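# Thread the dark-handled steel rod through brass ring parts

## Task

Push the steel rod that has the dark handle through the small barrels of every brass ring part held in the steel block, far enough that its tip emerges past the block's far end. Leave the rod resting in the barrels, with all the ring parts still sitting where they belong in the block.

## Robot and tools

Robot: two arms, left_arm (base near x -0.057, y +0.477) and right_arm (base near x +0.040, y -0.438), each ending in an identical five-finger right hand, so axes and finger numbers mean the same on both hands (they are not mirrored). A wrist camera rides on each arm: cam_left_wrist and cam_right_wrist; fixed views are cam_high and cam_low (all 672x504).

Frame: all positions, velocities and targets use the scene frame. Its origin sits at table-top height midway between the arms; +z is up, +x points out over the table, and left_arm is on the +y side (image left/right may differ). Each arm's hand point lies about 0.05 m in front of the palm; its +z runs along the straight fingers, +y out of the palm, +x across the palm away from the thumb. Fingers extend 0.06 to 0.07 m past the point. A bracket at the wrist on the little-finger side can strike objects, and with fingers level the wrist may hang up to 0.13 m (palm down) or 0.25 m (palm up) below the point.

Row layout (used by execute_actions and move): 28 numbers, each in [-1, 1]. Positions 1-6: left_arm dx, dy, dz, rx, ry, rz. Positions 7-12: left hand slots, where only the first three carry grasp numbers a, b, c and the last three must be exactly 0. Position 13: left force_limit. Position 14: left speed. Positions 15-28 repeat the same pattern for right_arm. dx, dy, dz are offsets along scene axes with 1.0 = 0.6 m; rx, ry, rz form a single rotation vector with 1.0 = 180 degrees, turning about the Hand target's position. Offsets are counted from the arm's Hand target as it stood when the action or move began, never from the prior row, so sending the same offset twice moves twice as far. All six pose numbers at 0 simply re-asks for the current Hand target; use that for an arm that should stay put. The controller clips commanded orientation to within 32 degrees of the measured one per step.

Hand numbers: a closes index and middle and bends the thumb; b curls ring and little; c swings the thumb in front of the palm. All three at 0 means fully open. With c = 1 the hand can wrap objects 0.035 to 0.065 m thick, or a handle as thin as about 0.025 m. force_limit maps -1 to roughly 0 N and +1 to 10 N at the fingertip (15 N for thumb motors). speed rises linearly from near zero at -1 to full at +0.48 and stays full above that; use about -0.94 or lower for a gentle close. To keep a grip or leave a hand unchanged, resend its previous a, b, c (zeros if none sent yet). To squeeze harder, raise force_limit and command a more closed value; to loosen, command a more open one.

execute_actions(actions, cameras): actions is a list of actions; each action is a table of up to 15 rows, one row per 1/30 s control step, and a short table repeats its final row to fill 15 steps. Images return only if actions is empty or cameras names them ("all" for every camera).

move(target, speed, blend, stop_force, zero, blocking, cameras): target is one 28-number row or a list of up to 15 rows, each arm's offsets counted from its Hand target at the move's start, not from the previous target. Paths are straight and do not avoid obstacles or the other arm; all share a 10 s cap. speed is in m/s, 0.002 to 3.2 (default 0.25), one value or one per target; turning rate is capped at twice it in rad/s. blend (metres) rounds corners in a list. stop_force (4 to 120 N, both arms) ends an arm's path when its wrist sensor feels that much push against its motion; omit it when backing away from a contact, and don't rely on it while the hand turns. zero (default true) re-zeroes the sensor before the move. blocking=false returns after about 0.5 s while motion continues (not allowed with stop_force). The result adds a move: line such as done, off_target, moving, held or fault, plus limits like paced or held.

wait(seconds 0 to 10) lets time pass holding last commands. stop brakes a running move. zoom_image(camera, region [x0, y0, x1, y1] pixels, at most 504 by 504) magnifies the latest image of that camera. show_instructions shows the reference image. zero_wrist_force(arm: left_arm or right_arm) re-zeroes that wrist sensor. finished_scene(scene 1) ends the attempt permanently; the rod must already stay threaded without help.

Results: end_effector_position (m), end_effector_quat_wxyz, velocities, Hand target (last commanded pose, base for next offsets; the hand often rests a little short of it, so send the remaining gap as an offset), joint positions and torques, Wrist force/torque in the hand's own axes plus the peak since last shown, and per motor hand_measured, hand_stopped_by (moving, target, force, stalled, fault) and hand_load_n (fingertip force; dropping near 0 signals a lost grip).

Cautions: keep everything on the table; a fallen or off-table item fails the task. Arms are stiff, so aiming even slightly past a firm contact, or moving fast into it, can trigger a fault stop (about 150 N outside force, or torque limits of 297/297/135/48.6/48.6/48.6 N m), freezing the arm for 10 s. Keep the arms from pressing on each other or one hand closing on the other's fingers; that can end the scene. Avoid drops, releasing moving parts, slams and overloaded fingers. Steer paths around an arm's own base. Long holding or straining heats motors: MOTOR HOT at 70 °C, a 30 to 60 s brake at 85 °C. Something may occasionally nudge loose objects.

Each tool is called after ">>>" as a command line: name --argument value for each argument, lists and objects as JSON in quotes; but a table of rows of numbers goes row by row, as --pt "numbers of a row", without its own name.

Reference images:

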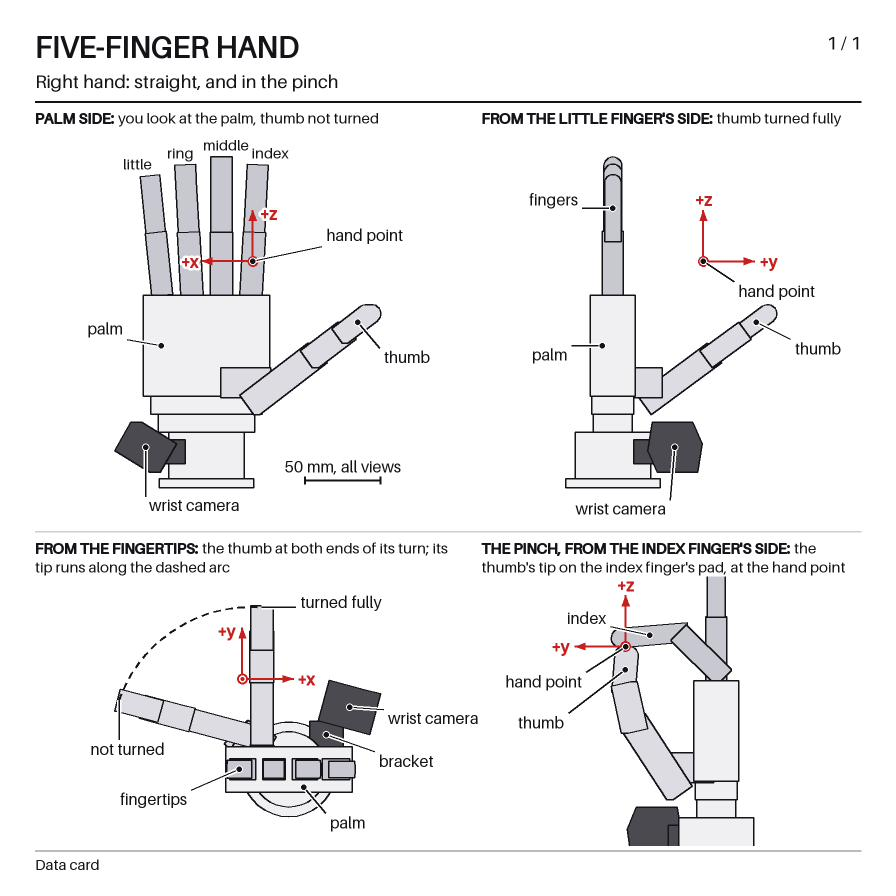

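## Session

>>> execute_actions --actions '[]'

Scene clock: 0.00 s.
left_arm: end_effector_position=(+0.8884, +0.0740, +0.3275) hand_measured=(-1.000, -1.000, -1.000, -1.000, -1.000, -1.000) hand_load_n=(+0.0, +0.0, +0.0, +0.0, +0.0, +0.0) hand_stopped_by=(target, target, target, target, target, target) hand_force_limit=0.00 hand_speed=-0.80 end_effector_quat_wxyz=(+0.671, -0.484, +0.515, -0.226) | right_arm: end_effector_position=(+0.7317, -0.9475, +0.3373) hand_measured=(-1.000, -1.000, -1.000, -1.000, -1.000, -1.000) hand_load_n=(+0.0, +0.0, +0.0, +0.0, +0.0, +0.0) hand_stopped_by=(target, target, target, target, target, target) hand_force_limit=0.00 hand_speed=-0.80 end_effector_quat_wxyz=(+0.411, -0.156, +0.892, +0.105)
Joint positions: left_arm=[-0.824 -0.937 1.275 -0.345 0.289 -2.642] | right_arm=[-1.107 -0.89 1.196 1.236 0.695 -3.027]
Joint velocities: within noise
Joint torques (N m): no reading
Wrist force (N): no reading
Wrist torque (N m): no reading
Wrist force, peak (N): no reading
Hand target: left_arm +0.8884, +0.0740, +0.3275; +0.671, -0.484, +0.515, -0.226 | right_arm +0.7317, -0.9475, +0.3373; +0.411, -0.156, +0.892, +0.105

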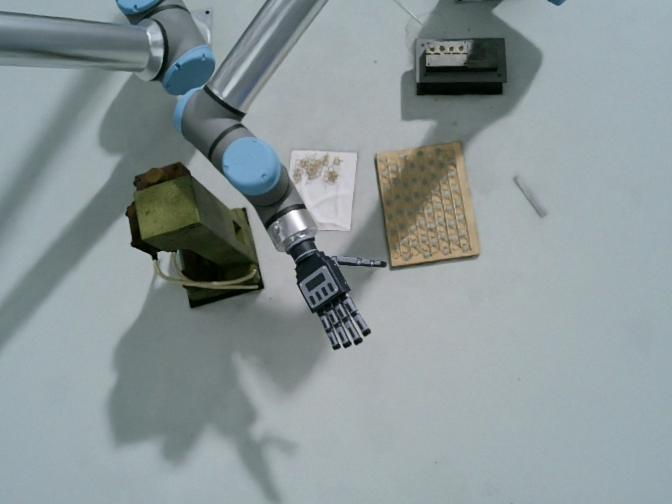

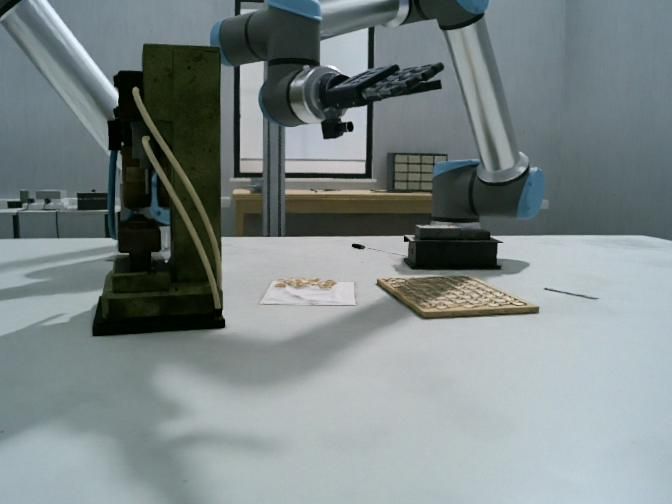

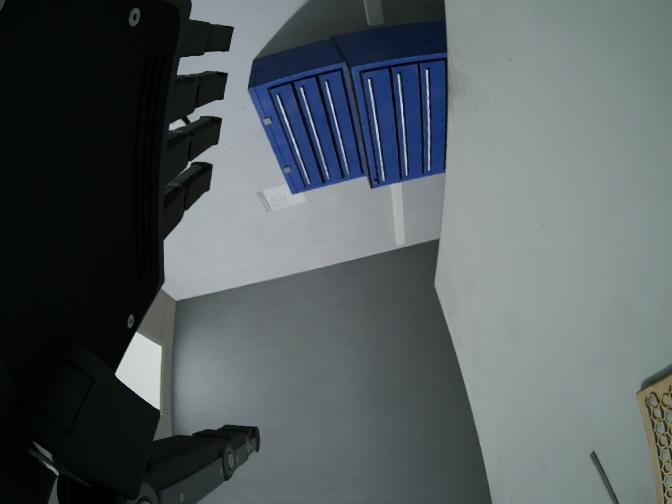

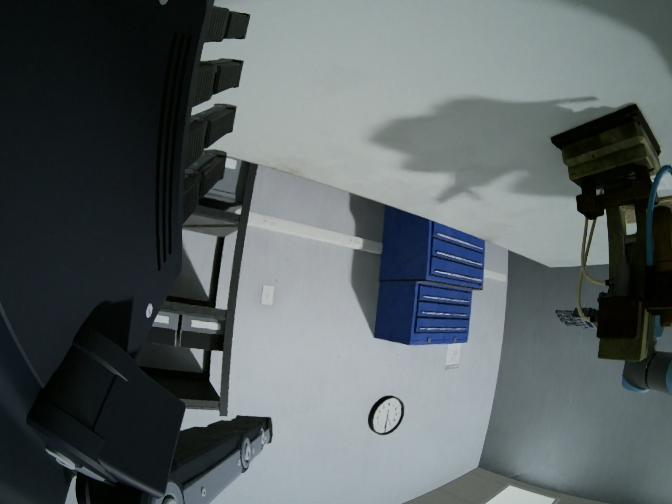

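>>> zoom_image --camera "cam_high" --region '[360, 0, 560, 120]'

>>> zoom_image --camera "cam_low" --region '[330, 200, 530, 300]'

>>> zoom_image --camera "cam_high" --region '[400, 20, 520, 110]'

Scaled by 2.520 from the camera's 672x504 image, which has a finer 960x720 frame.

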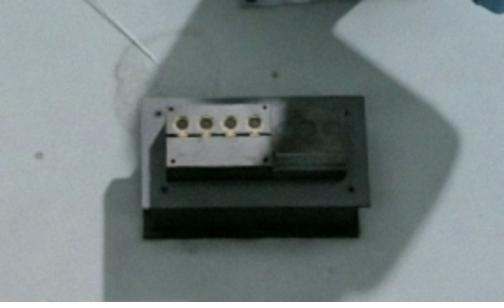

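Scaled by 2.520 from the camera's 672x504 image, which has a finer 960x720 frame.

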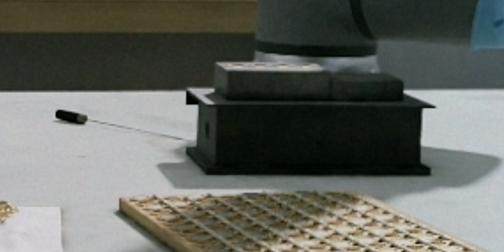

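Scaled by 4.200 from the camera's 672x504 image, which has a finer 960x720 frame.

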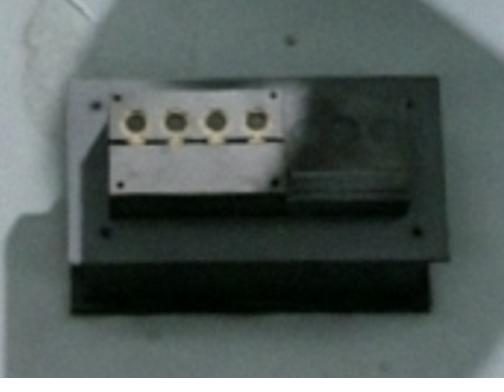

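>>> move --target '[-0.564, 0.627, 0.054, -0.520, 0.1754, 0.3993, 0,0,0,0,0,0, 0, -0.8, -0.2195, 0.6625, 0.4378, -0.09, 0.109, 0.078, 0,0,0,0,0,0, 0, -0.8]' --speed 0.4 --cameras '["all"]'

Scene clock: 191.63 s.
left_arm: end_effector_position=(+0.5501, +0.4501, +0.3599) hand_measured=(-1.000, -1.000, -1.000, -1.000, -1.000, -1.000) hand_load_n=(+0.0, +0.0, +0.0, +0.0, +0.0, +0.0) hand_stopped_by=(target, target, target, target, target, target) hand_force_limit=0.00 hand_speed=-0.80 end_effector_quat_wxyz=(+0.000, +1.000, +0.000, -0.001) | right_arm: end_effector_position=(+0.6000, -0.5500, +0.5999) hand_measured=(-1.000, -1.000, -1.000, -1.000, -1.000, -1.000) hand_load_n=(+0.0, +0.0, +0.0, +0.0, +0.0, +0.0) hand_stopped_by=(target, target, target, target, target, target) hand_force_limit=0.00 hand_speed=-0.80 end_effector_quat_wxyz=(+0.212, -0.298, +0.929, +0.053)
Joint positions: left_arm=[-0.196 -1.272 1.518 1.326 1.571 -4.936] | right_arm=[-0.781 -1.485 1.396 1.559 1.14 -2.969]
Joint torques (N m): left_arm=[10.3 -73.76 -26.69 0.77 3.25 2.84] | right_arm=[11.63 -64.84 -42.25 5.4 0.98 2.81]
Wrist force (N): left_arm=[0.6 1.6 -0.8] | right_arm=[-0.3 -0.6 1.1]
Wrist torque (N m): left_arm=[0.36 0.28 0.23] | right_arm=[-0.14 0.03 -0.38]
Wrist force, peak (N): left_arm=[-0.5 1.5 -1.3] | right_arm=[0.1 -1.1 1.6]
Hand target: left_arm +0.5500, +0.4502, +0.3599; +0.000, +1.000, +0.000, -0.001 | right_arm +0.6000, -0.5500, +0.5999; +0.212, -0.298, +0.929, +0.053
Off the commanded pose: left_arm 0.000 m, 0 deg | right_arm 0.000 m, 0 deg.
move: done
camera_calibration:
cam_left_wrist: T_world_to_cam=[[0.251887, -0.966302, 0.0530347, 0.267298], [-0.840438, -0.191249, 0.507038, 0.365201], [-0.479809, -0.172289, -0.86029, 0.768796], [0, 0, 0, 1]] pos_world=[0.608475, 0.46059, 0.462041]
cam_right_wrist: T_world_to_cam=[[-0.75753, 0.645743, -0.0957256, 0.866606], [0.31093, 0.485849, 0.816868, -0.411137], [0.573996, 0.589038, -0.568826, 0.439416], [0, 0, 0, 1]] pos_world=[0.532093, -0.618688, 0.668752]

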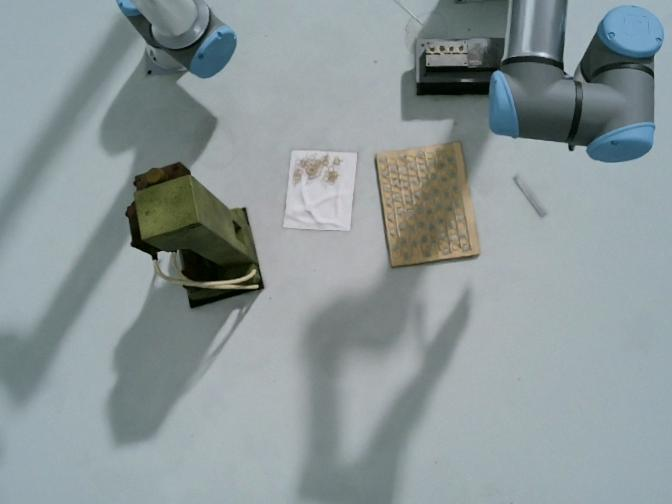

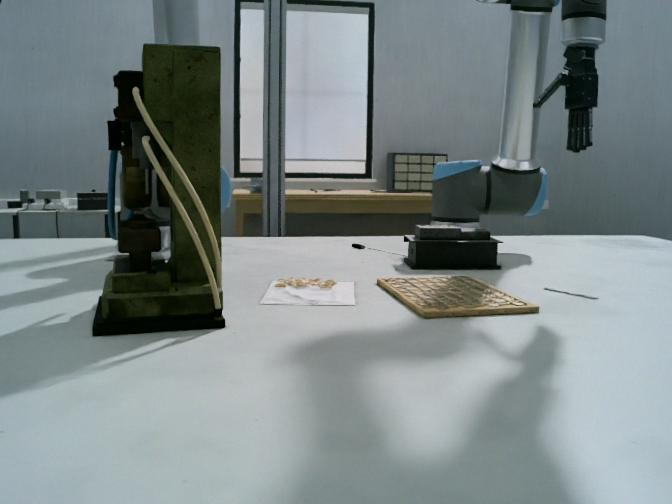

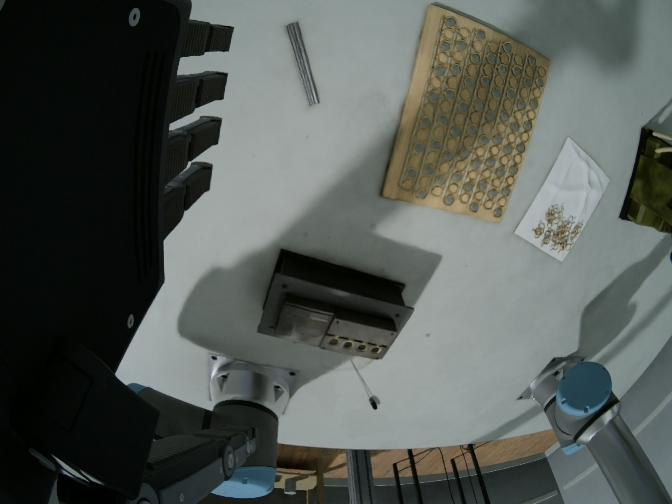

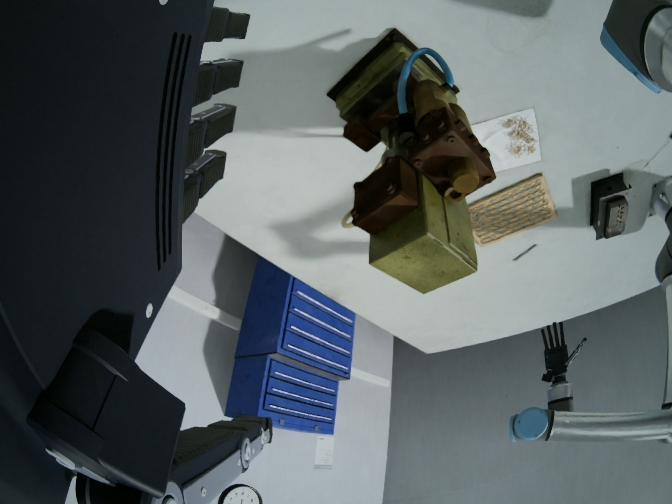

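>>> zoom_image --camera "cam_left_wrist" --region '[250, 240, 450, 420]'

>>> zoom_image --camera "cam_left_wrist" --region '[310, 290, 420, 420]'

Scaled by 2.520 from the camera's 672x504 image, which has a finer 960x720 frame.

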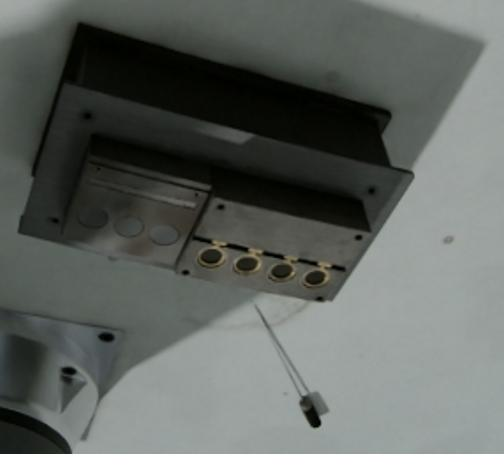

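Scaled by 3.877 from the camera's 672x504 image, which has a finer 960x720 frame.

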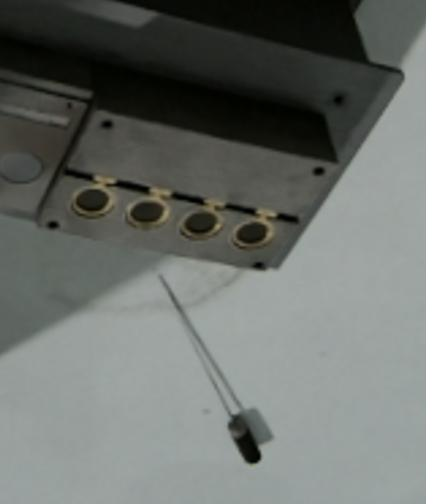

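>>> move --target '[0,0,0,0,0,0, 0,0,0,0,0,0, 0, -0.8, -0.333, 0.833, -0.167, -0.0744, 0.119, 0.0017, 0,0,0,0,0,0, 0, -0.8]' --speed 0.5

>>> move --target '[0,0,0,0,0,0, 0,0,0,0,0,0, 0, -0.8, -0.667, 0.167, -0.167, 0, 0, 0, 0,0,0,0,0,0, 0, -0.8]' --speed 0.4 --cameras '["all"]'

Scene clock: 280.60 s.
left_arm: end_effector_position=(+0.5500, +0.4502, +0.3599) hand_measured=(-1.000, -1.000, -1.000, -1.000, -1.000, -1.000) hand_load_n=(+0.5, +0.0, +0.0, +0.0, +0.0, +0.0) hand_stopped_by=(target, target, target, target, target, target) hand_force_limit=0.00 hand_speed=-0.80 end_effector_quat_wxyz=(+0.000, +1.000, +0.000, -0.001) | right_arm: end_effector_position=(+0.4002, -0.0502, +0.4998) hand_measured=(-1.000, -1.000, -1.000, -1.000, -1.000, -1.000) hand_load_n=(+0.0, +0.0, +0.0, +0.0, +0.0, +0.0) hand_stopped_by=(target, target, target, target, target, target) hand_force_limit=0.00 hand_speed=-0.80 end_effector_quat_wxyz=(+0.000, -0.308, +0.951, +0.000)
Joint positions: left_arm=[-0.196 -1.272 1.518 1.326 1.571 -4.936] | right_arm=[0.367 -1.56 1.606 1.524 1.571 -1.848]
Joint torques (N m): left_arm=[12.36 -73.75 -26.19 0.68 3.38 2.8] | right_arm=[10.07 -28.73 -43.3 5.01 1.99 1.99]
Wrist force (N): left_arm=[0.1 1.1 -0.9] | right_arm=[-2.2 0.1 0.4]
Wrist torque (N m): left_arm=[0.28 0.36 0.19] | right_arm=[0.02 0.27 -0.40]
Wrist force, peak (N): left_arm=[-0.7 1.6 -1.3] | right_arm=[-3.1 2.3 1.1]
Hand target: left_arm +0.5500, +0.4502, +0.3599; +0.000, +1.000, +0.000, -0.001 | right_arm +0.4002, -0.0502, +0.4997; +0.000, -0.308, +0.951, +0.000
Off the commanded pose: left_arm 0.000 m, 0 deg | right_arm 0.000 m, 0 deg.
move: done

Scene clock: 282.40 s.
left_arm: end_effector_position=(+0.5500, +0.4502, +0.3599) hand_measured=(-1.000, -1.000, -1.000, -1.000, -1.000, -1.000) hand_load_n=(+0.0, +0.0, +0.0, +0.0, +0.0, +0.0) hand_stopped_by=(target, target, target, target, target, target) hand_force_limit=0.00 hand_speed=-0.80 end_effector_quat_wxyz=(+0.000, +1.000, +0.000, -0.001) | right_arm: end_effector_position=(+0.0000, +0.0500, +0.3996) hand_measured=(-1.000, -1.000, -1.000, -1.000, -1.000, -1.000) hand_load_n=(+0.0, +0.0, +0.0, +0.0, +0.0, +0.0) hand_stopped_by=(target, target, target, target, target, target) hand_force_limit=0.00 hand_speed=-0.80 end_effector_quat_wxyz=(+0.000, -0.308, +0.951, +0.000)
Joint positions: left_arm=[-0.196 -1.272 1.518 1.326 1.571 -4.936] | right_arm=[1.233 -1.659 1.878 1.351 1.571 -0.982]
Joint torques (N m): left_arm=[10.78 -73.02 -27.82 0.58 3.18 2.36] | right_arm=[14.7 -17.67 -41.36 1.29 1.89 2.92]
Wrist force (N): left_arm=[0.1 1.3 -1.1] | right_arm=[-2.0 -0.9 1.0]
Wrist torque (N m): left_arm=[0.33 0.37 0.19] | right_arm=[-0.12 0.27 -0.45]
Wrist force, peak (N): left_arm=[0.0 1.6 -1.3] | right_arm=[-3.5 -2.0 0.2]
Hand target: left_arm +0.5500, +0.4502, +0.3599; +0.000, +1.000, +0.000, -0.001 | right_arm +0.0000, +0.0500, +0.3995; +0.000, -0.308, +0.951, +0.000
Off the commanded pose: left_arm 0.000 m, 0 deg | right_arm 0.000 m, 0 deg.
move: done
camera_calibration:
cam_left_wrist: T_world_to_cam=[[0.251958, -0.96628, 0.0531034, 0.26731], [-0.840421, -0.191274, 0.507056, 0.365213], [-0.479801, -0.172386, -0.860276, 0.768846], [0, 0, 0, 1]] pos_world=[0.608475, 0.460691, 0.462041]
cam_right_wrist: T_world_to_cam=[[-0.771121, 0.63526, 0.0426256, -0.049298], [0.561249, 0.646618, 0.516608, -0.240439], [0.300618, 0.422291, -0.85516, 0.43911], [0, 0, 0, 1]] pos_world=[-0.0350726, 0.00135718, 0.501824]

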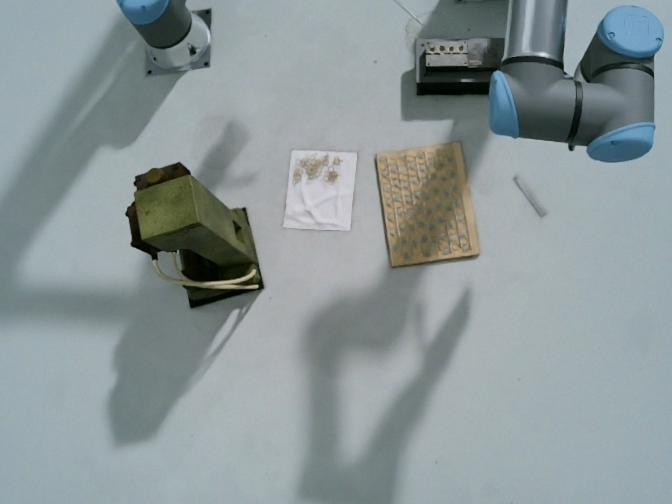

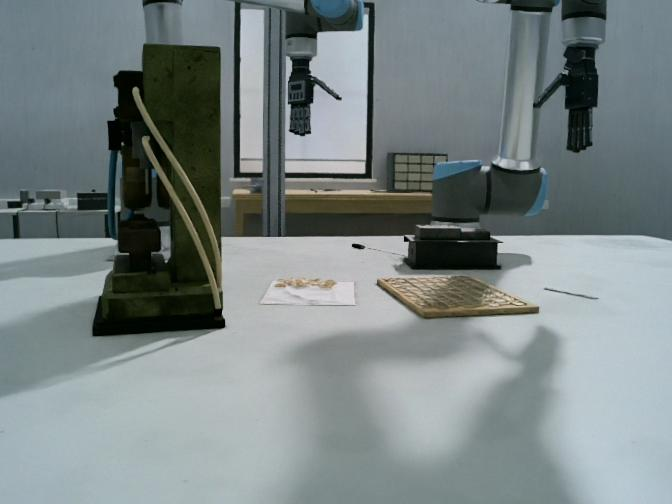

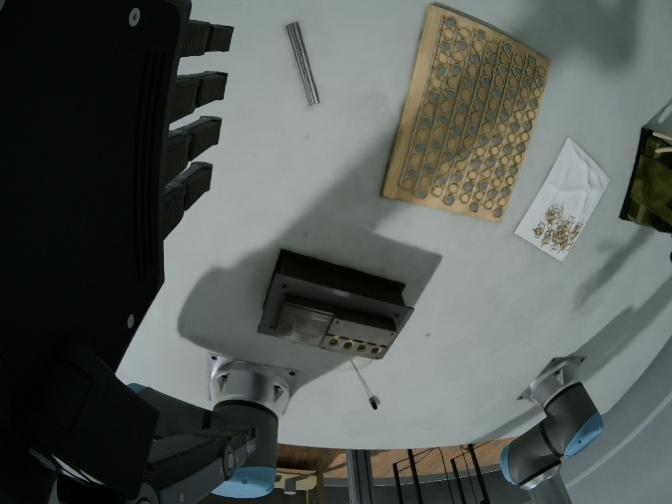

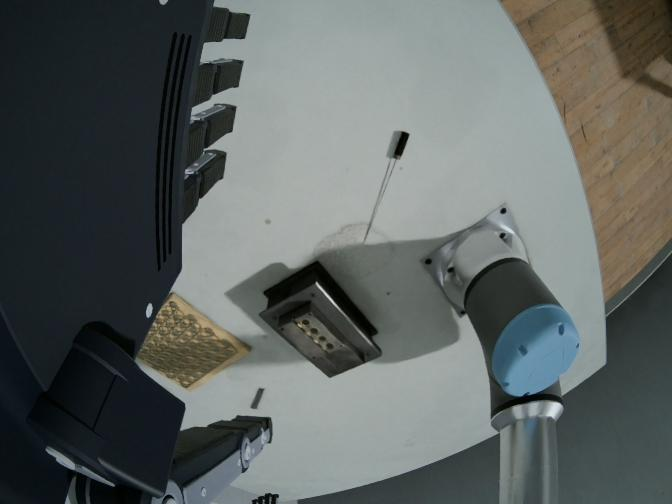

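>>> zoom_image --camera "cam_right_wrist" --region '[250, 110, 450, 260]'

>>> zoom_image --camera "cam_right_wrist" --region '[240, 250, 400, 390]'

Scaled by 2.520 from the camera's 672x504 image, which has a finer 960x720 frame.

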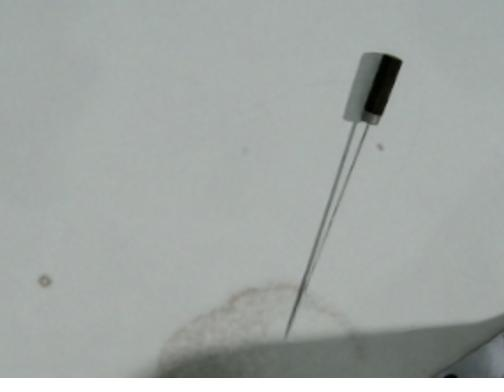

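Scaled by 3.150 from the camera's 672x504 image, which has a finer 960x720 frame.

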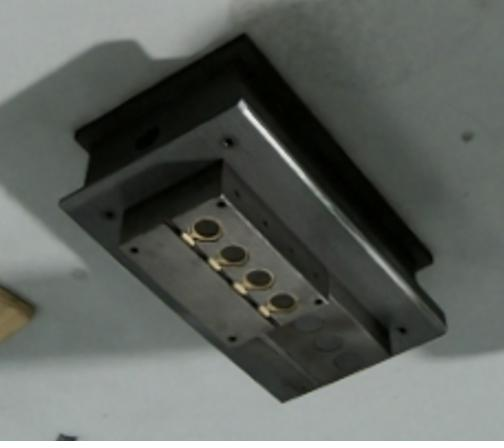

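>>> zoom_image --camera "cam_right_wrist" --region '[350, 120, 430, 180]'

>>> zoom_image --camera "cam_right_wrist" --region '[350, 175, 430, 255]'

Scaled by 6.300 from the camera's 672x504 image, which has a finer 960x720 frame.

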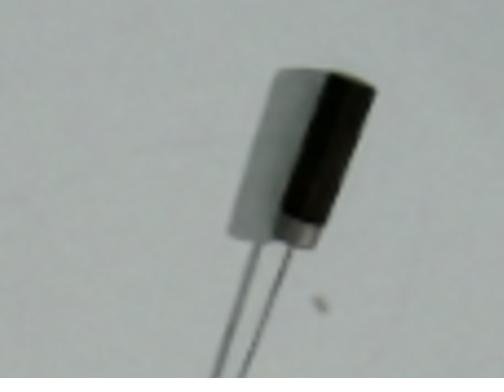

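Scaled by 6.300 from the camera's 672x504 image, which has a finer 960x720 frame.

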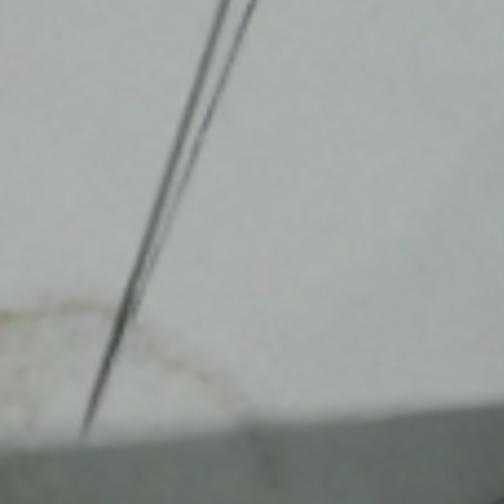

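>>> zoom_image --camera "cam_right_wrist" --region '[270, 295, 350, 375]'

>>> zoom_image --camera "cam_right_wrist" --region '[275, 300, 325, 340]'

Scaled by 6.300 from the camera's 672x504 image, which has a finer 960x720 frame.

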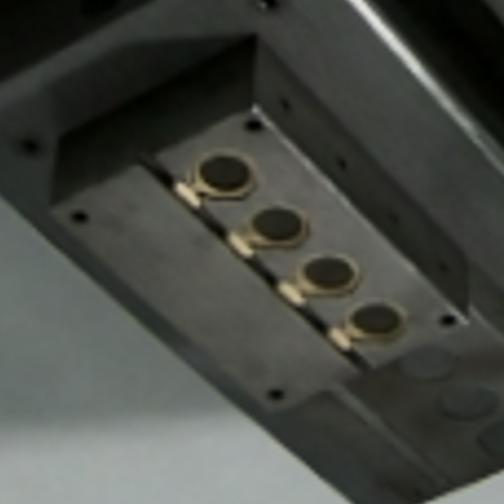

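Scaled by 10.080 from the camera's 672x504 image, which has a finer 960x720 frame.

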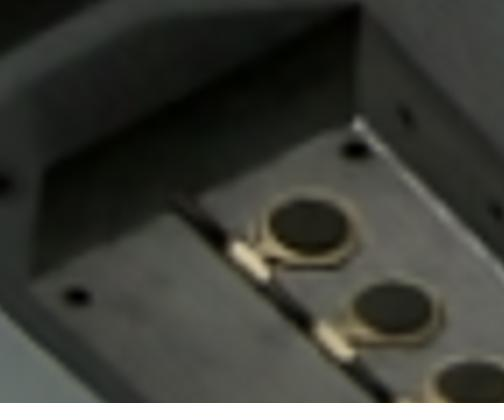

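>>> move --target '[0,0,0,0,0,0, 0,0,0,0,0,0, 0, -0.8, -0.12, 0.18, -0.399, 0.3247, -0.466, 0.811, 0.4,0,1,0,0,0, 0, 0]' --speed 0.4 --cameras '["cam_low", "cam_left_wrist", "cam_right_wrist"]'

Scene clock: 559.00 s.
left_arm: end_effector_position=(+0.5500, +0.4502, +0.3599) hand_measured=(-1.000, -1.000, -1.000, -1.000, -1.000, -1.000) hand_load_n=(+0.0, +0.0, +0.0, +0.0, +0.0, +0.0) hand_stopped_by=(target, target, target, target, target, target) hand_force_limit=0.00 hand_speed=-0.80 end_effector_quat_wxyz=(+0.000, +1.000, +0.000, -0.001) | right_arm: end_effector_position=(-0.0720, +0.1580, +0.1602) hand_measured=(-1.000, -0.940, -0.350, -0.200, -0.350, +1.000) hand_load_n=(+0.0, +0.5, +0.0, +0.0, +0.0, +0.0) hand_stopped_by=(target, target, target, target, target, target) hand_force_limit=0.00 hand_speed=0.00 end_effector_quat_wxyz=(-0.549, +0.784, +0.238, -0.167)
Joint positions: left_arm=[-0.196 -1.272 1.518 1.326 1.571 -4.936] | right_arm=[1.065 -1.497 2.251 -0.065 0.568 -3.748]
Joint torques (N m): left_arm=[10.17 -74.04 -27.02 0.93 3.04 2.53] | right_arm=[16.1 -24.24 -33.5 2.76 -4.26 -3.28]
Wrist force (N): left_arm=[-0.4 1.2 -1.0] | right_arm=[-1.3 2.8 0.0]
Wrist torque (N m): left_arm=[0.31 0.43 0.16] | right_arm=[0.26 0.14 0.18]
Wrist force, peak (N): left_arm=[-0.3 1.6 -1.4] | right_arm=[-1.1 3.3 0.4]
Hand target: left_arm +0.5500, +0.4502, +0.3599; +0.000, +1.000, +0.000, -0.001 | right_arm -0.0720, +0.1580, +0.1601; -0.549, +0.784, +0.238, -0.167
Off the commanded pose: left_arm 0.000 m, 0 deg | right_arm 0.000 m, 0 deg.
move: done
camera_calibration:
cam_left_wrist: T_world_to_cam=[[0.251958, -0.96628, 0.0531034, 0.26731], [-0.840421, -0.191274, 0.507056, 0.365213], [-0.479801, -0.172386, -0.860276, 0.768846], [0, 0, 0, 1]] pos_world=[0.608475, 0.460691, 0.462041]
cam_right_wrist: T_world_to_cam=[[0.414971, -0.16844, -0.894107, 0.199183], [-0.386451, -0.922293, -0.00560875, 0.117099], [-0.823684, 0.347856, -0.447818, 0.076064], [0, 0, 0, 1]] pos_world=[0.0252506, 0.115091, 0.212811]
Images, in order (width x height): cam_low 672x504, cam_left_wrist 672x504, cam_right_wrist 672x504.

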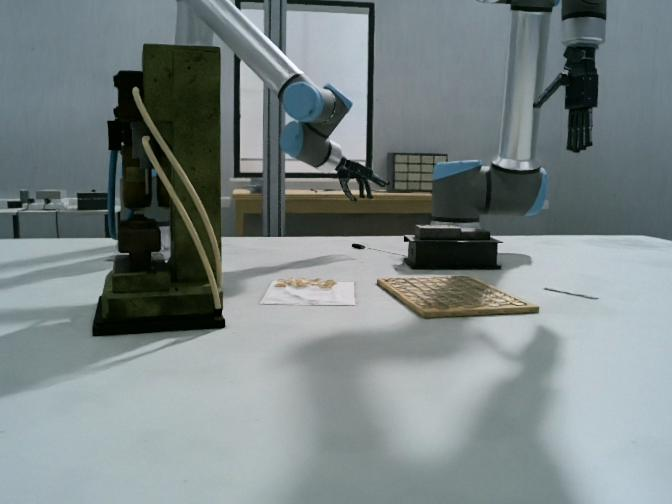

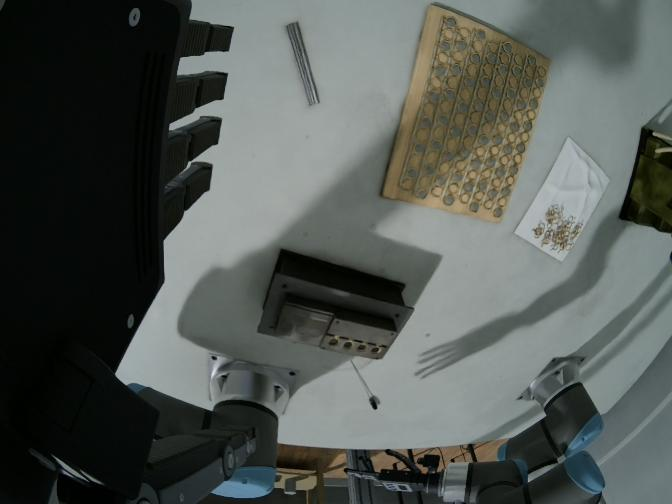

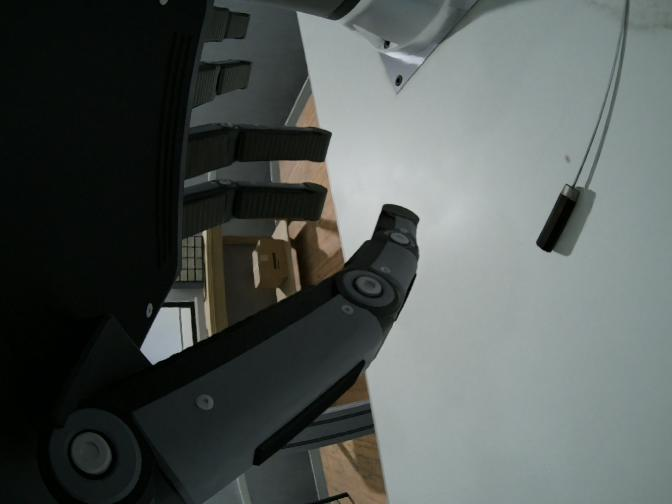

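>>> zoom_image --camera "cam_right_wrist" --region '[500, 150, 640, 270]'

>>> zoom_image --camera "cam_right_wrist" --region '[540, 0, 672, 120]'

Scaled by 3.600 from the camera's 672x504 image, which has a finer 960x720 frame.

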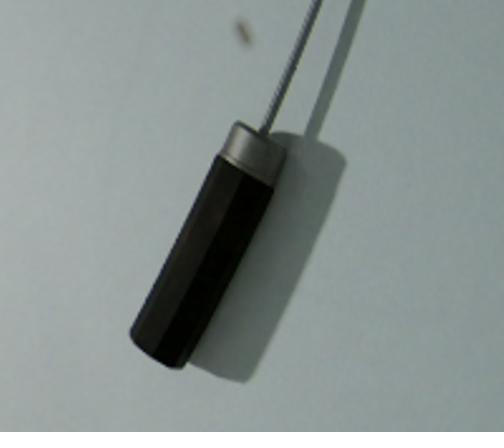

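Scaled by 3.818 from the camera's 672x504 image, which has a finer 960x720 frame.

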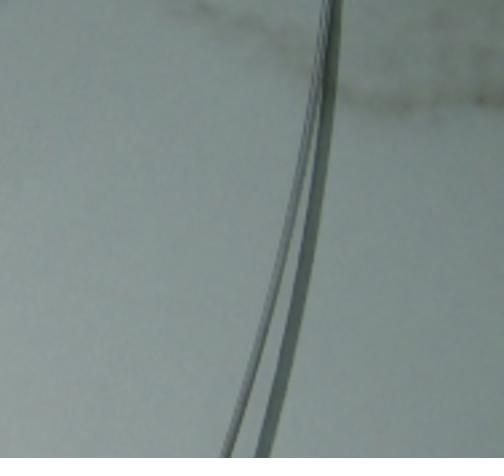

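>>> move --target '[0,0,0,0,0,0, 0,0,0,0,0,0, 0, -0.8, 0.0255, 0.0058, -0.167, 0, 0, 0.0042, 0.4,0,1,0,0,0, 0, 0]' --speed 0.2 --cameras '["cam_low", "cam_left_wrist", "cam_right_wrist"]'

Scene clock: 633.90 s.
left_arm: end_effector_position=(+0.5500, +0.4502, +0.3599) hand_measured=(-1.000, -1.000, -1.000, -1.000, -1.000, -1.000) hand_load_n=(+0.0, +0.0, +0.0, +0.0, +0.0, +0.0) hand_stopped_by=(target, target, target, target, target, target) hand_force_limit=0.00 hand_speed=-0.80 end_effector_quat_wxyz=(+0.000, +1.000, +0.000, -0.001) | right_arm: end_effector_position=(-0.0567, +0.1614, +0.0600) hand_measured=(-1.000, -0.940, -0.350, -0.200, -0.350, +1.000) hand_load_n=(+0.0, -0.5, +0.0, +0.0, +0.0, +0.0) hand_stopped_by=(target, target, target, target, target, target) hand_force_limit=0.00 hand_speed=0.00 end_effector_quat_wxyz=(-0.548, +0.782, +0.243, -0.171)
Joint positions: left_arm=[-0.196 -1.272 1.518 1.326 1.571 -4.936] | right_arm=[1.034 -1.31 2.294 -0.248 0.534 -3.804]
Joint torques (N m): left_arm=[11.5 -73.92 -26.56 1.13 2.79 2.25] | right_arm=[-3.04 -33.94 -24.1 -0.66 -4.43 2.54]
Wrist force (N): left_arm=[-0.2 1.3 -1.2] | right_arm=[-1.2 2.6 0.2]
Wrist torque (N m): left_arm=[0.33 0.42 0.17] | right_arm=[0.17 0.18 0.19]
Wrist force, peak (N): left_arm=[-0.1 2.0 -1.2] | right_arm=[-1.6 4.1 0.4]
Hand target: left_arm +0.5500, +0.4502, +0.3599; +0.000, +1.000, +0.000, -0.001 | right_arm -0.0567, +0.1615, +0.0599; -0.548, +0.782, +0.243, -0.171
Off the commanded pose: left_arm 0.000 m, 0 deg | right_arm 0.000 m, 0 deg.
move: done
camera_calibration:
cam_left_wrist: T_world_to_cam=[[0.251958, -0.96628, 0.0531034, 0.26731], [-0.840421, -0.191274, 0.507056, 0.365213], [-0.479801, -0.172386, -0.860276, 0.768846], [0, 0, 0, 1]] pos_world=[0.608475, 0.460691, 0.462041]
cam_right_wrist: T_world_to_cam=[[0.417248, -0.162947, -0.894065, 0.10308], [-0.374189, -0.927336, -0.00561809, 0.127141], [-0.828183, 0.336893, -0.447902, 0.0440643], [0, 0, 0, 1]] pos_world=[0.0410579, 0.119854, 0.112611]
Images, in order (width x height): cam_low 672x504, cam_left_wrist 672x504, cam_right_wrist 672x504.

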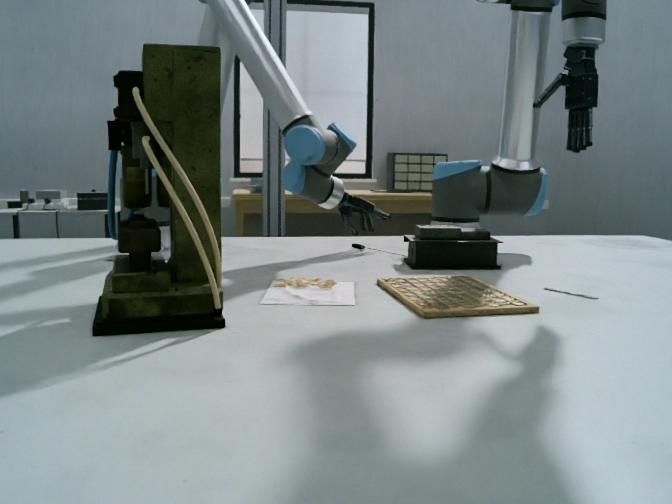

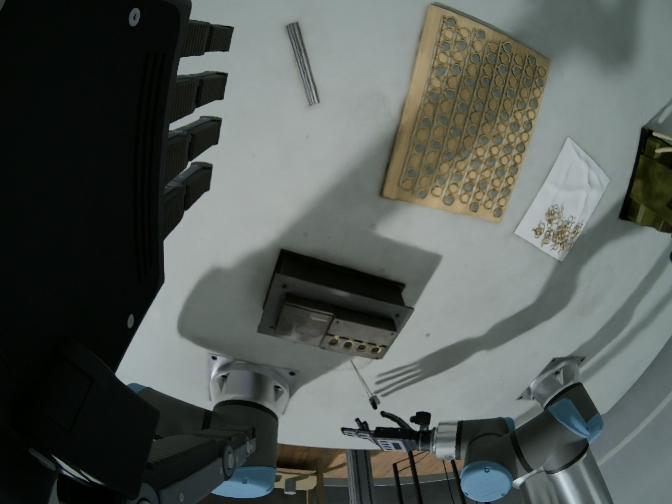

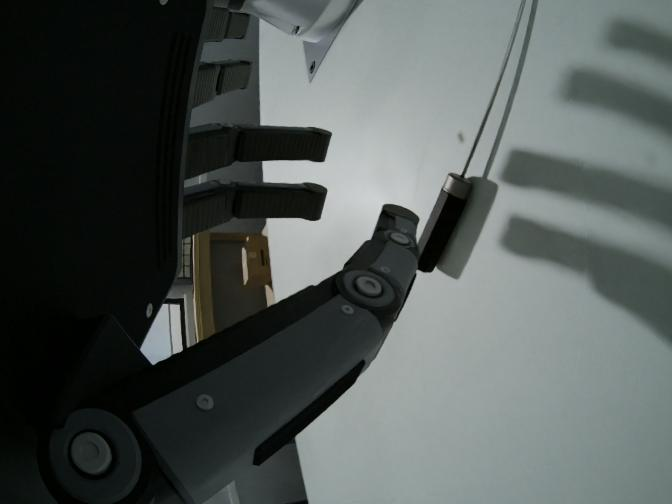

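>>> move --target '[0,0,0,0,0,0, 0,0,0,0,0,0, 0, -0.8, -0.0018, 0.0027, -0.05, 0, 0, 0, 0.4,0,1,0,0,0, 0, 0]' --speed 0.1 --cameras '["cam_right_wrist"]'

Scene clock: 665.17 s.
left_arm: end_effector_position=(+0.5500, +0.4502, +0.3599) hand_measured=(-1.000, -1.000, -1.000, -1.000, -1.000, -1.000) hand_load_n=(+0.0, +0.0, +0.0, +0.0, +0.0, +0.0) hand_stopped_by=(target, target, target, target, target, target) hand_force_limit=0.00 hand_speed=-0.80 end_effector_quat_wxyz=(+0.000, +1.000, +0.000, -0.001) | right_arm: end_effector_position=(-0.0578, +0.1631, +0.0300) hand_measured=(-1.000, -0.940, -0.350, -0.200, -0.350, +1.000) hand_load_n=(+0.0, +0.0, +0.0, +0.0, +0.5, +0.0) hand_stopped_by=(target, target, target, target, target, target) hand_force_limit=0.00 hand_speed=0.00 end_effector_quat_wxyz=(-0.548, +0.782, +0.243, -0.171)
Joint positions: left_arm=[-0.196 -1.272 1.518 1.326 1.571 -4.936] | right_arm=[1.038 -1.253 2.303 -0.318 0.537 -3.798]
Joint torques (N m): left_arm=[9.18 -72.05 -26.82 1.02 2.78 2.48] | right_arm=[14.76 -33.96 -10 -0.16 0.71 1.87]
Wrist force (N): left_arm=[0.1 1.8 -1.1] | right_arm=[-1.4 2.9 0.0]
Wrist torque (N m): left_arm=[0.40 0.38 0.20] | right_arm=[0.26 0.24 -0.09]
Wrist force, peak (N): left_arm=[-0.3 1.8 -1.2] | right_arm=[-1.5 3.7 0.1]
Hand target: left_arm +0.5500, +0.4502, +0.3599; +0.000, +1.000, +0.000, -0.001 | right_arm -0.0578, +0.1631, +0.0299; -0.548, +0.782, +0.243, -0.171
Off the commanded pose: left_arm 0.000 m, 0 deg | right_arm 0.000 m, 0 deg.
move: done
camera_calibration:
cam_right_wrist: T_world_to_cam=[[0.417174, -0.162917, -0.894105, 0.0769547], [-0.374189, -0.927335, -0.00561799, 0.128175], [-0.82822, 0.336908, -0.447822, 0.0292195], [0, 0, 0, 1]] pos_world=[0.0400582, 0.121554, 0.0826108]
Images, in order (width x height): cam_right_wrist 672x504.

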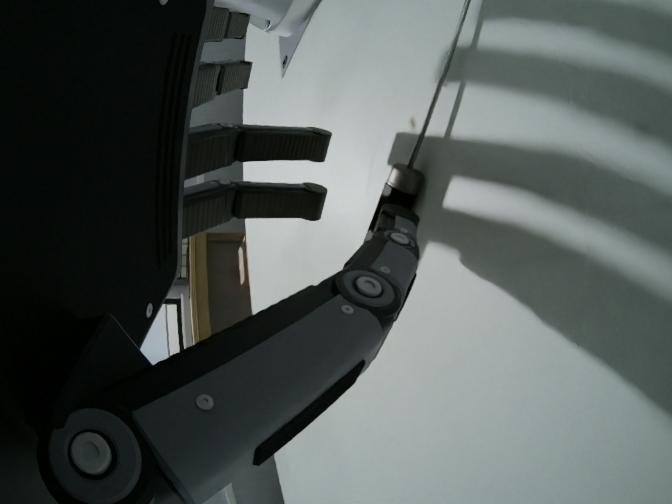

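>>> zoom_image --camera "cam_right_wrist" --region '[340, 120, 460, 260]'

>>> zoom_image --camera "cam_right_wrist" --region '[400, 0, 520, 180]'

Scaled by 3.600 from the camera's 672x504 image, which has a finer 960x720 frame.

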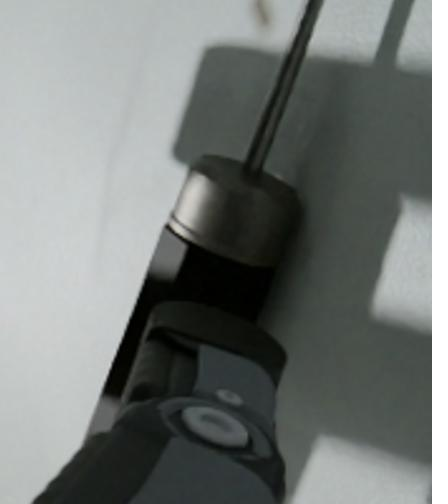

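Scaled by 2.800 from the camera's 672x504 image, which has a finer 960x720 frame.

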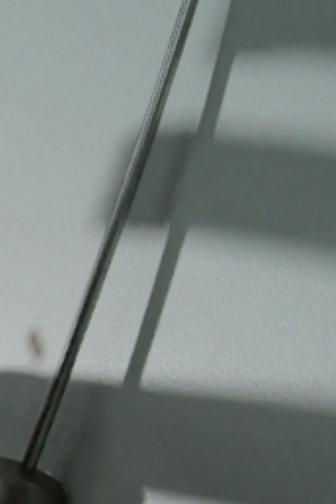

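>>> move --target '[0,0,0,0,0,0, 0,0,0,0,0,0, 0, -0.8, 0.0009, -0.0014, -0.0128, 0, 0, 0, 0.4,0,1,0,0,0, 0, 0]' --speed 0.03 --stop_force 4 --cameras '["cam_right_wrist", "cam_low"]'

Scene clock: 725.87 s.
left_arm: end_effector_position=(+0.5500, +0.4502, +0.3599) hand_measured=(-1.000, -1.000, -1.000, -1.000, -1.000, -1.000) hand_load_n=(+0.0, +0.0, +0.0, +0.0, +0.0, +0.0) hand_stopped_by=(target, target, target, target, target, target) hand_force_limit=0.00 hand_speed=-0.80 end_effector_quat_wxyz=(+0.000, +1.000, +0.000, -0.001) | right_arm: end_effector_position=(-0.0572, +0.1623, +0.0223) hand_measured=(-1.000, -0.940, -0.350, -0.200, -0.350, +1.000) hand_load_n=(+0.0, +0.0, +0.0, -0.5, +0.0, +0.0) hand_stopped_by=(target, target, target, target, target, target) hand_force_limit=0.00 hand_speed=0.00 end_effector_quat_wxyz=(-0.548, +0.782, +0.243, -0.171)
Joint positions: left_arm=[-0.196 -1.272 1.518 1.326 1.571 -4.936] | right_arm=[1.036 -1.239 2.307 -0.334 0.536 -3.801]
Joint torques (N m): left_arm=[10.56 -73.93 -26.99 0.9 2.78 2.29] | right_arm=[-4.79 -39.06 -10.04 -0.39 -4.28 -2.97]
Wrist force (N): left_arm=[0.0 1.1 -0.7] | right_arm=[-1.5 2.5 0.0]
Wrist torque (N m): left_arm=[0.28 0.37 0.18] | right_arm=[0.19 0.25 0.21]
Wrist force, peak (N): left_arm=[-0.2 1.6 -1.4] | right_arm=[-1.7 3.4 -0.4]
Hand target: left_arm +0.5500, +0.4502, +0.3599; +0.000, +1.000, +0.000, -0.001 | right_arm -0.0572, +0.1623, +0.0223; -0.548, +0.782, +0.243, -0.171
Off the commanded pose: left_arm 0.000 m, 0 deg | right_arm 0.000 m, 0 deg.
move: done
camera_calibration:
cam_right_wrist: T_world_to_cam=[[0.417174, -0.162917, -0.894105, 0.0697148], [-0.374189, -0.927335, -0.00561799, 0.127484], [-0.82822, 0.336908, -0.447822, 0.0264886], [0, 0, 0, 1]] pos_world=[0.0405582, 0.120654, 0.0749108]
Images, in order (width x height): cam_low 672x504, cam_right_wrist 672x504.

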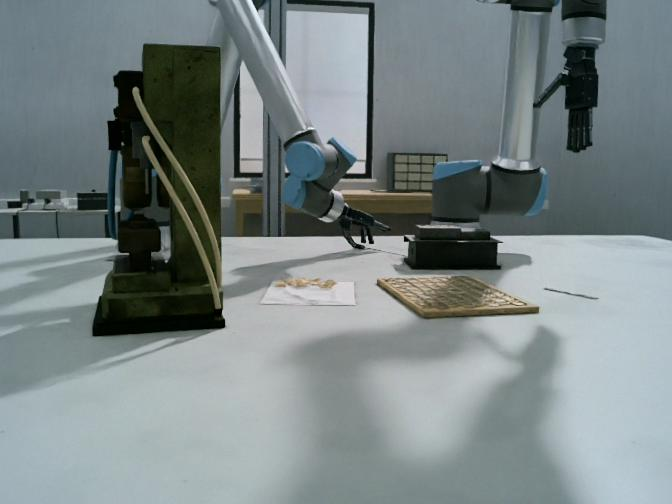

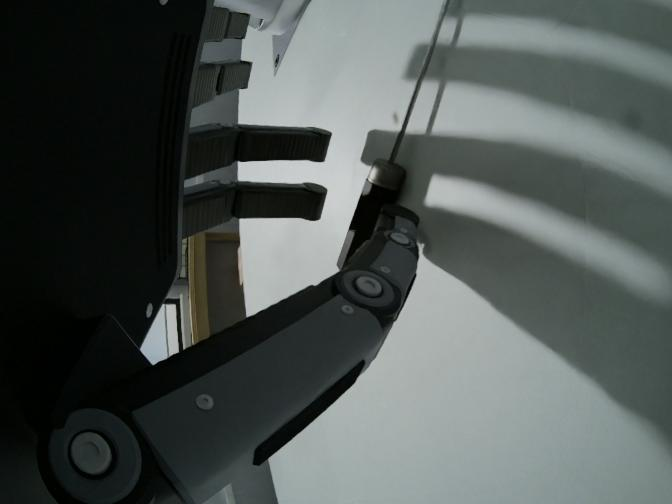

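>>> zoom_image --camera "cam_right_wrist" --region '[300, 110, 460, 290]'

>>> zoom_image --camera "cam_low" --region '[310, 180, 430, 270]'

Scaled by 2.800 from the camera's 672x504 image, which has a finer 960x720 frame.

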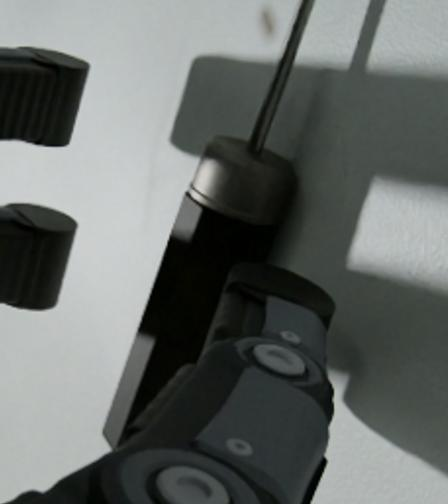

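Scaled by 4.200 from the camera's 672x504 image, which has a finer 960x720 frame.

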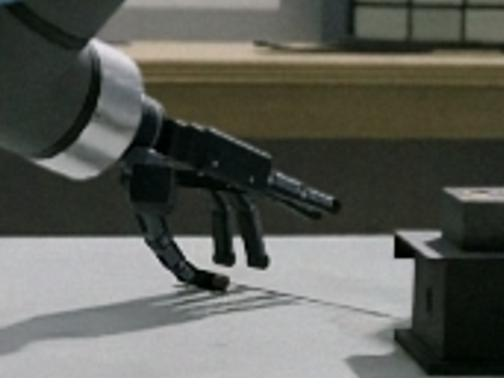

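>>> move --target '[0,0,0,0,0,0, 0,0,0,0,0,0, 0, -0.8, 0, 0, -0.001, -0.0183, -0.0126, 0, 0.46,0,1,0,0,0, -0.4, -0.5]' --speed 0.05 --cameras '["cam_right_wrist", "cam_low"]'

Scene clock: 772.07 s.
left_arm: end_effector_position=(+0.5500, +0.4502, +0.3599) hand_measured=(-1.000, -1.000, -1.000, -1.000, -1.000, -1.000) hand_load_n=(+0.0, +0.0, +0.0, +0.0, +0.0, +0.0) hand_stopped_by=(target, target, target, target, target, target) hand_force_limit=0.00 hand_speed=-0.80 end_effector_quat_wxyz=(+0.000, +1.000, +0.000, -0.001) | right_arm: end_effector_position=(-0.0572, +0.1623, +0.0217) hand_measured=(-1.000, -0.932, -0.230, -0.080, -0.306, +1.000) hand_load_n=(+0.0, +0.0, +0.0, +0.0, +0.0, +0.0) hand_stopped_by=(target, target, target, target, target, target) hand_force_limit=-0.40 hand_speed=-0.50 end_effector_quat_wxyz=(-0.520, +0.801, +0.249, -0.162)
Joint positions: left_arm=[-0.196 -1.272 1.518 1.326 1.571 -4.936] | right_arm=[1.061 -1.24 2.276 -0.229 0.598 -3.853]
Joint torques (N m): left_arm=[9.54 -72.99 -26.04 1.36 3.06 2.09] | right_arm=[12.83 -49.06 -24.19 3.68 0.67 -3.05]
Wrist force (N): left_arm=[0.0 1.1 -1.1] | right_arm=[-1.2 2.2 0.1]
Wrist torque (N m): left_arm=[0.32 0.38 0.18] | right_arm=[0.15 0.19 0.21]
Wrist force, peak (N): left_arm=[-0.1 1.8 -1.2] | right_arm=[-1.7 3.4 -0.2]
Hand target: left_arm +0.5500, +0.4502, +0.3599; +0.000, +1.000, +0.000, -0.001 | right_arm -0.0572, +0.1623, +0.0217; -0.520, +0.801, +0.249, -0.162
Off the commanded pose: left_arm 0.000 m, 0 deg | right_arm 0.000 m, 0 deg.
move: done
camera_calibration:
cam_right_wrist: T_world_to_cam=[[0.451989, -0.213475, -0.866103, 0.0787739], [-0.374718, -0.926558, 0.0328237, 0.126479], [-0.809502, 0.309708, -0.498786, 0.0327735], [0, 0, 0, 1]] pos_world=[0.0383191, 0.123856, 0.0804218]
Images, in order (width x height): cam_low 672x504, cam_right_wrist 672x504.

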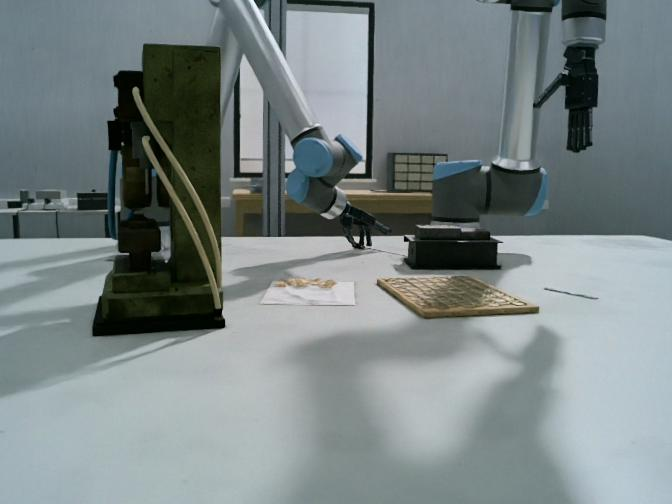

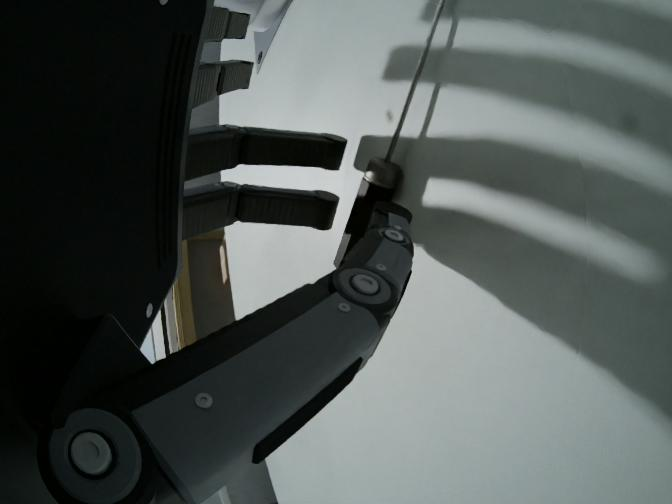

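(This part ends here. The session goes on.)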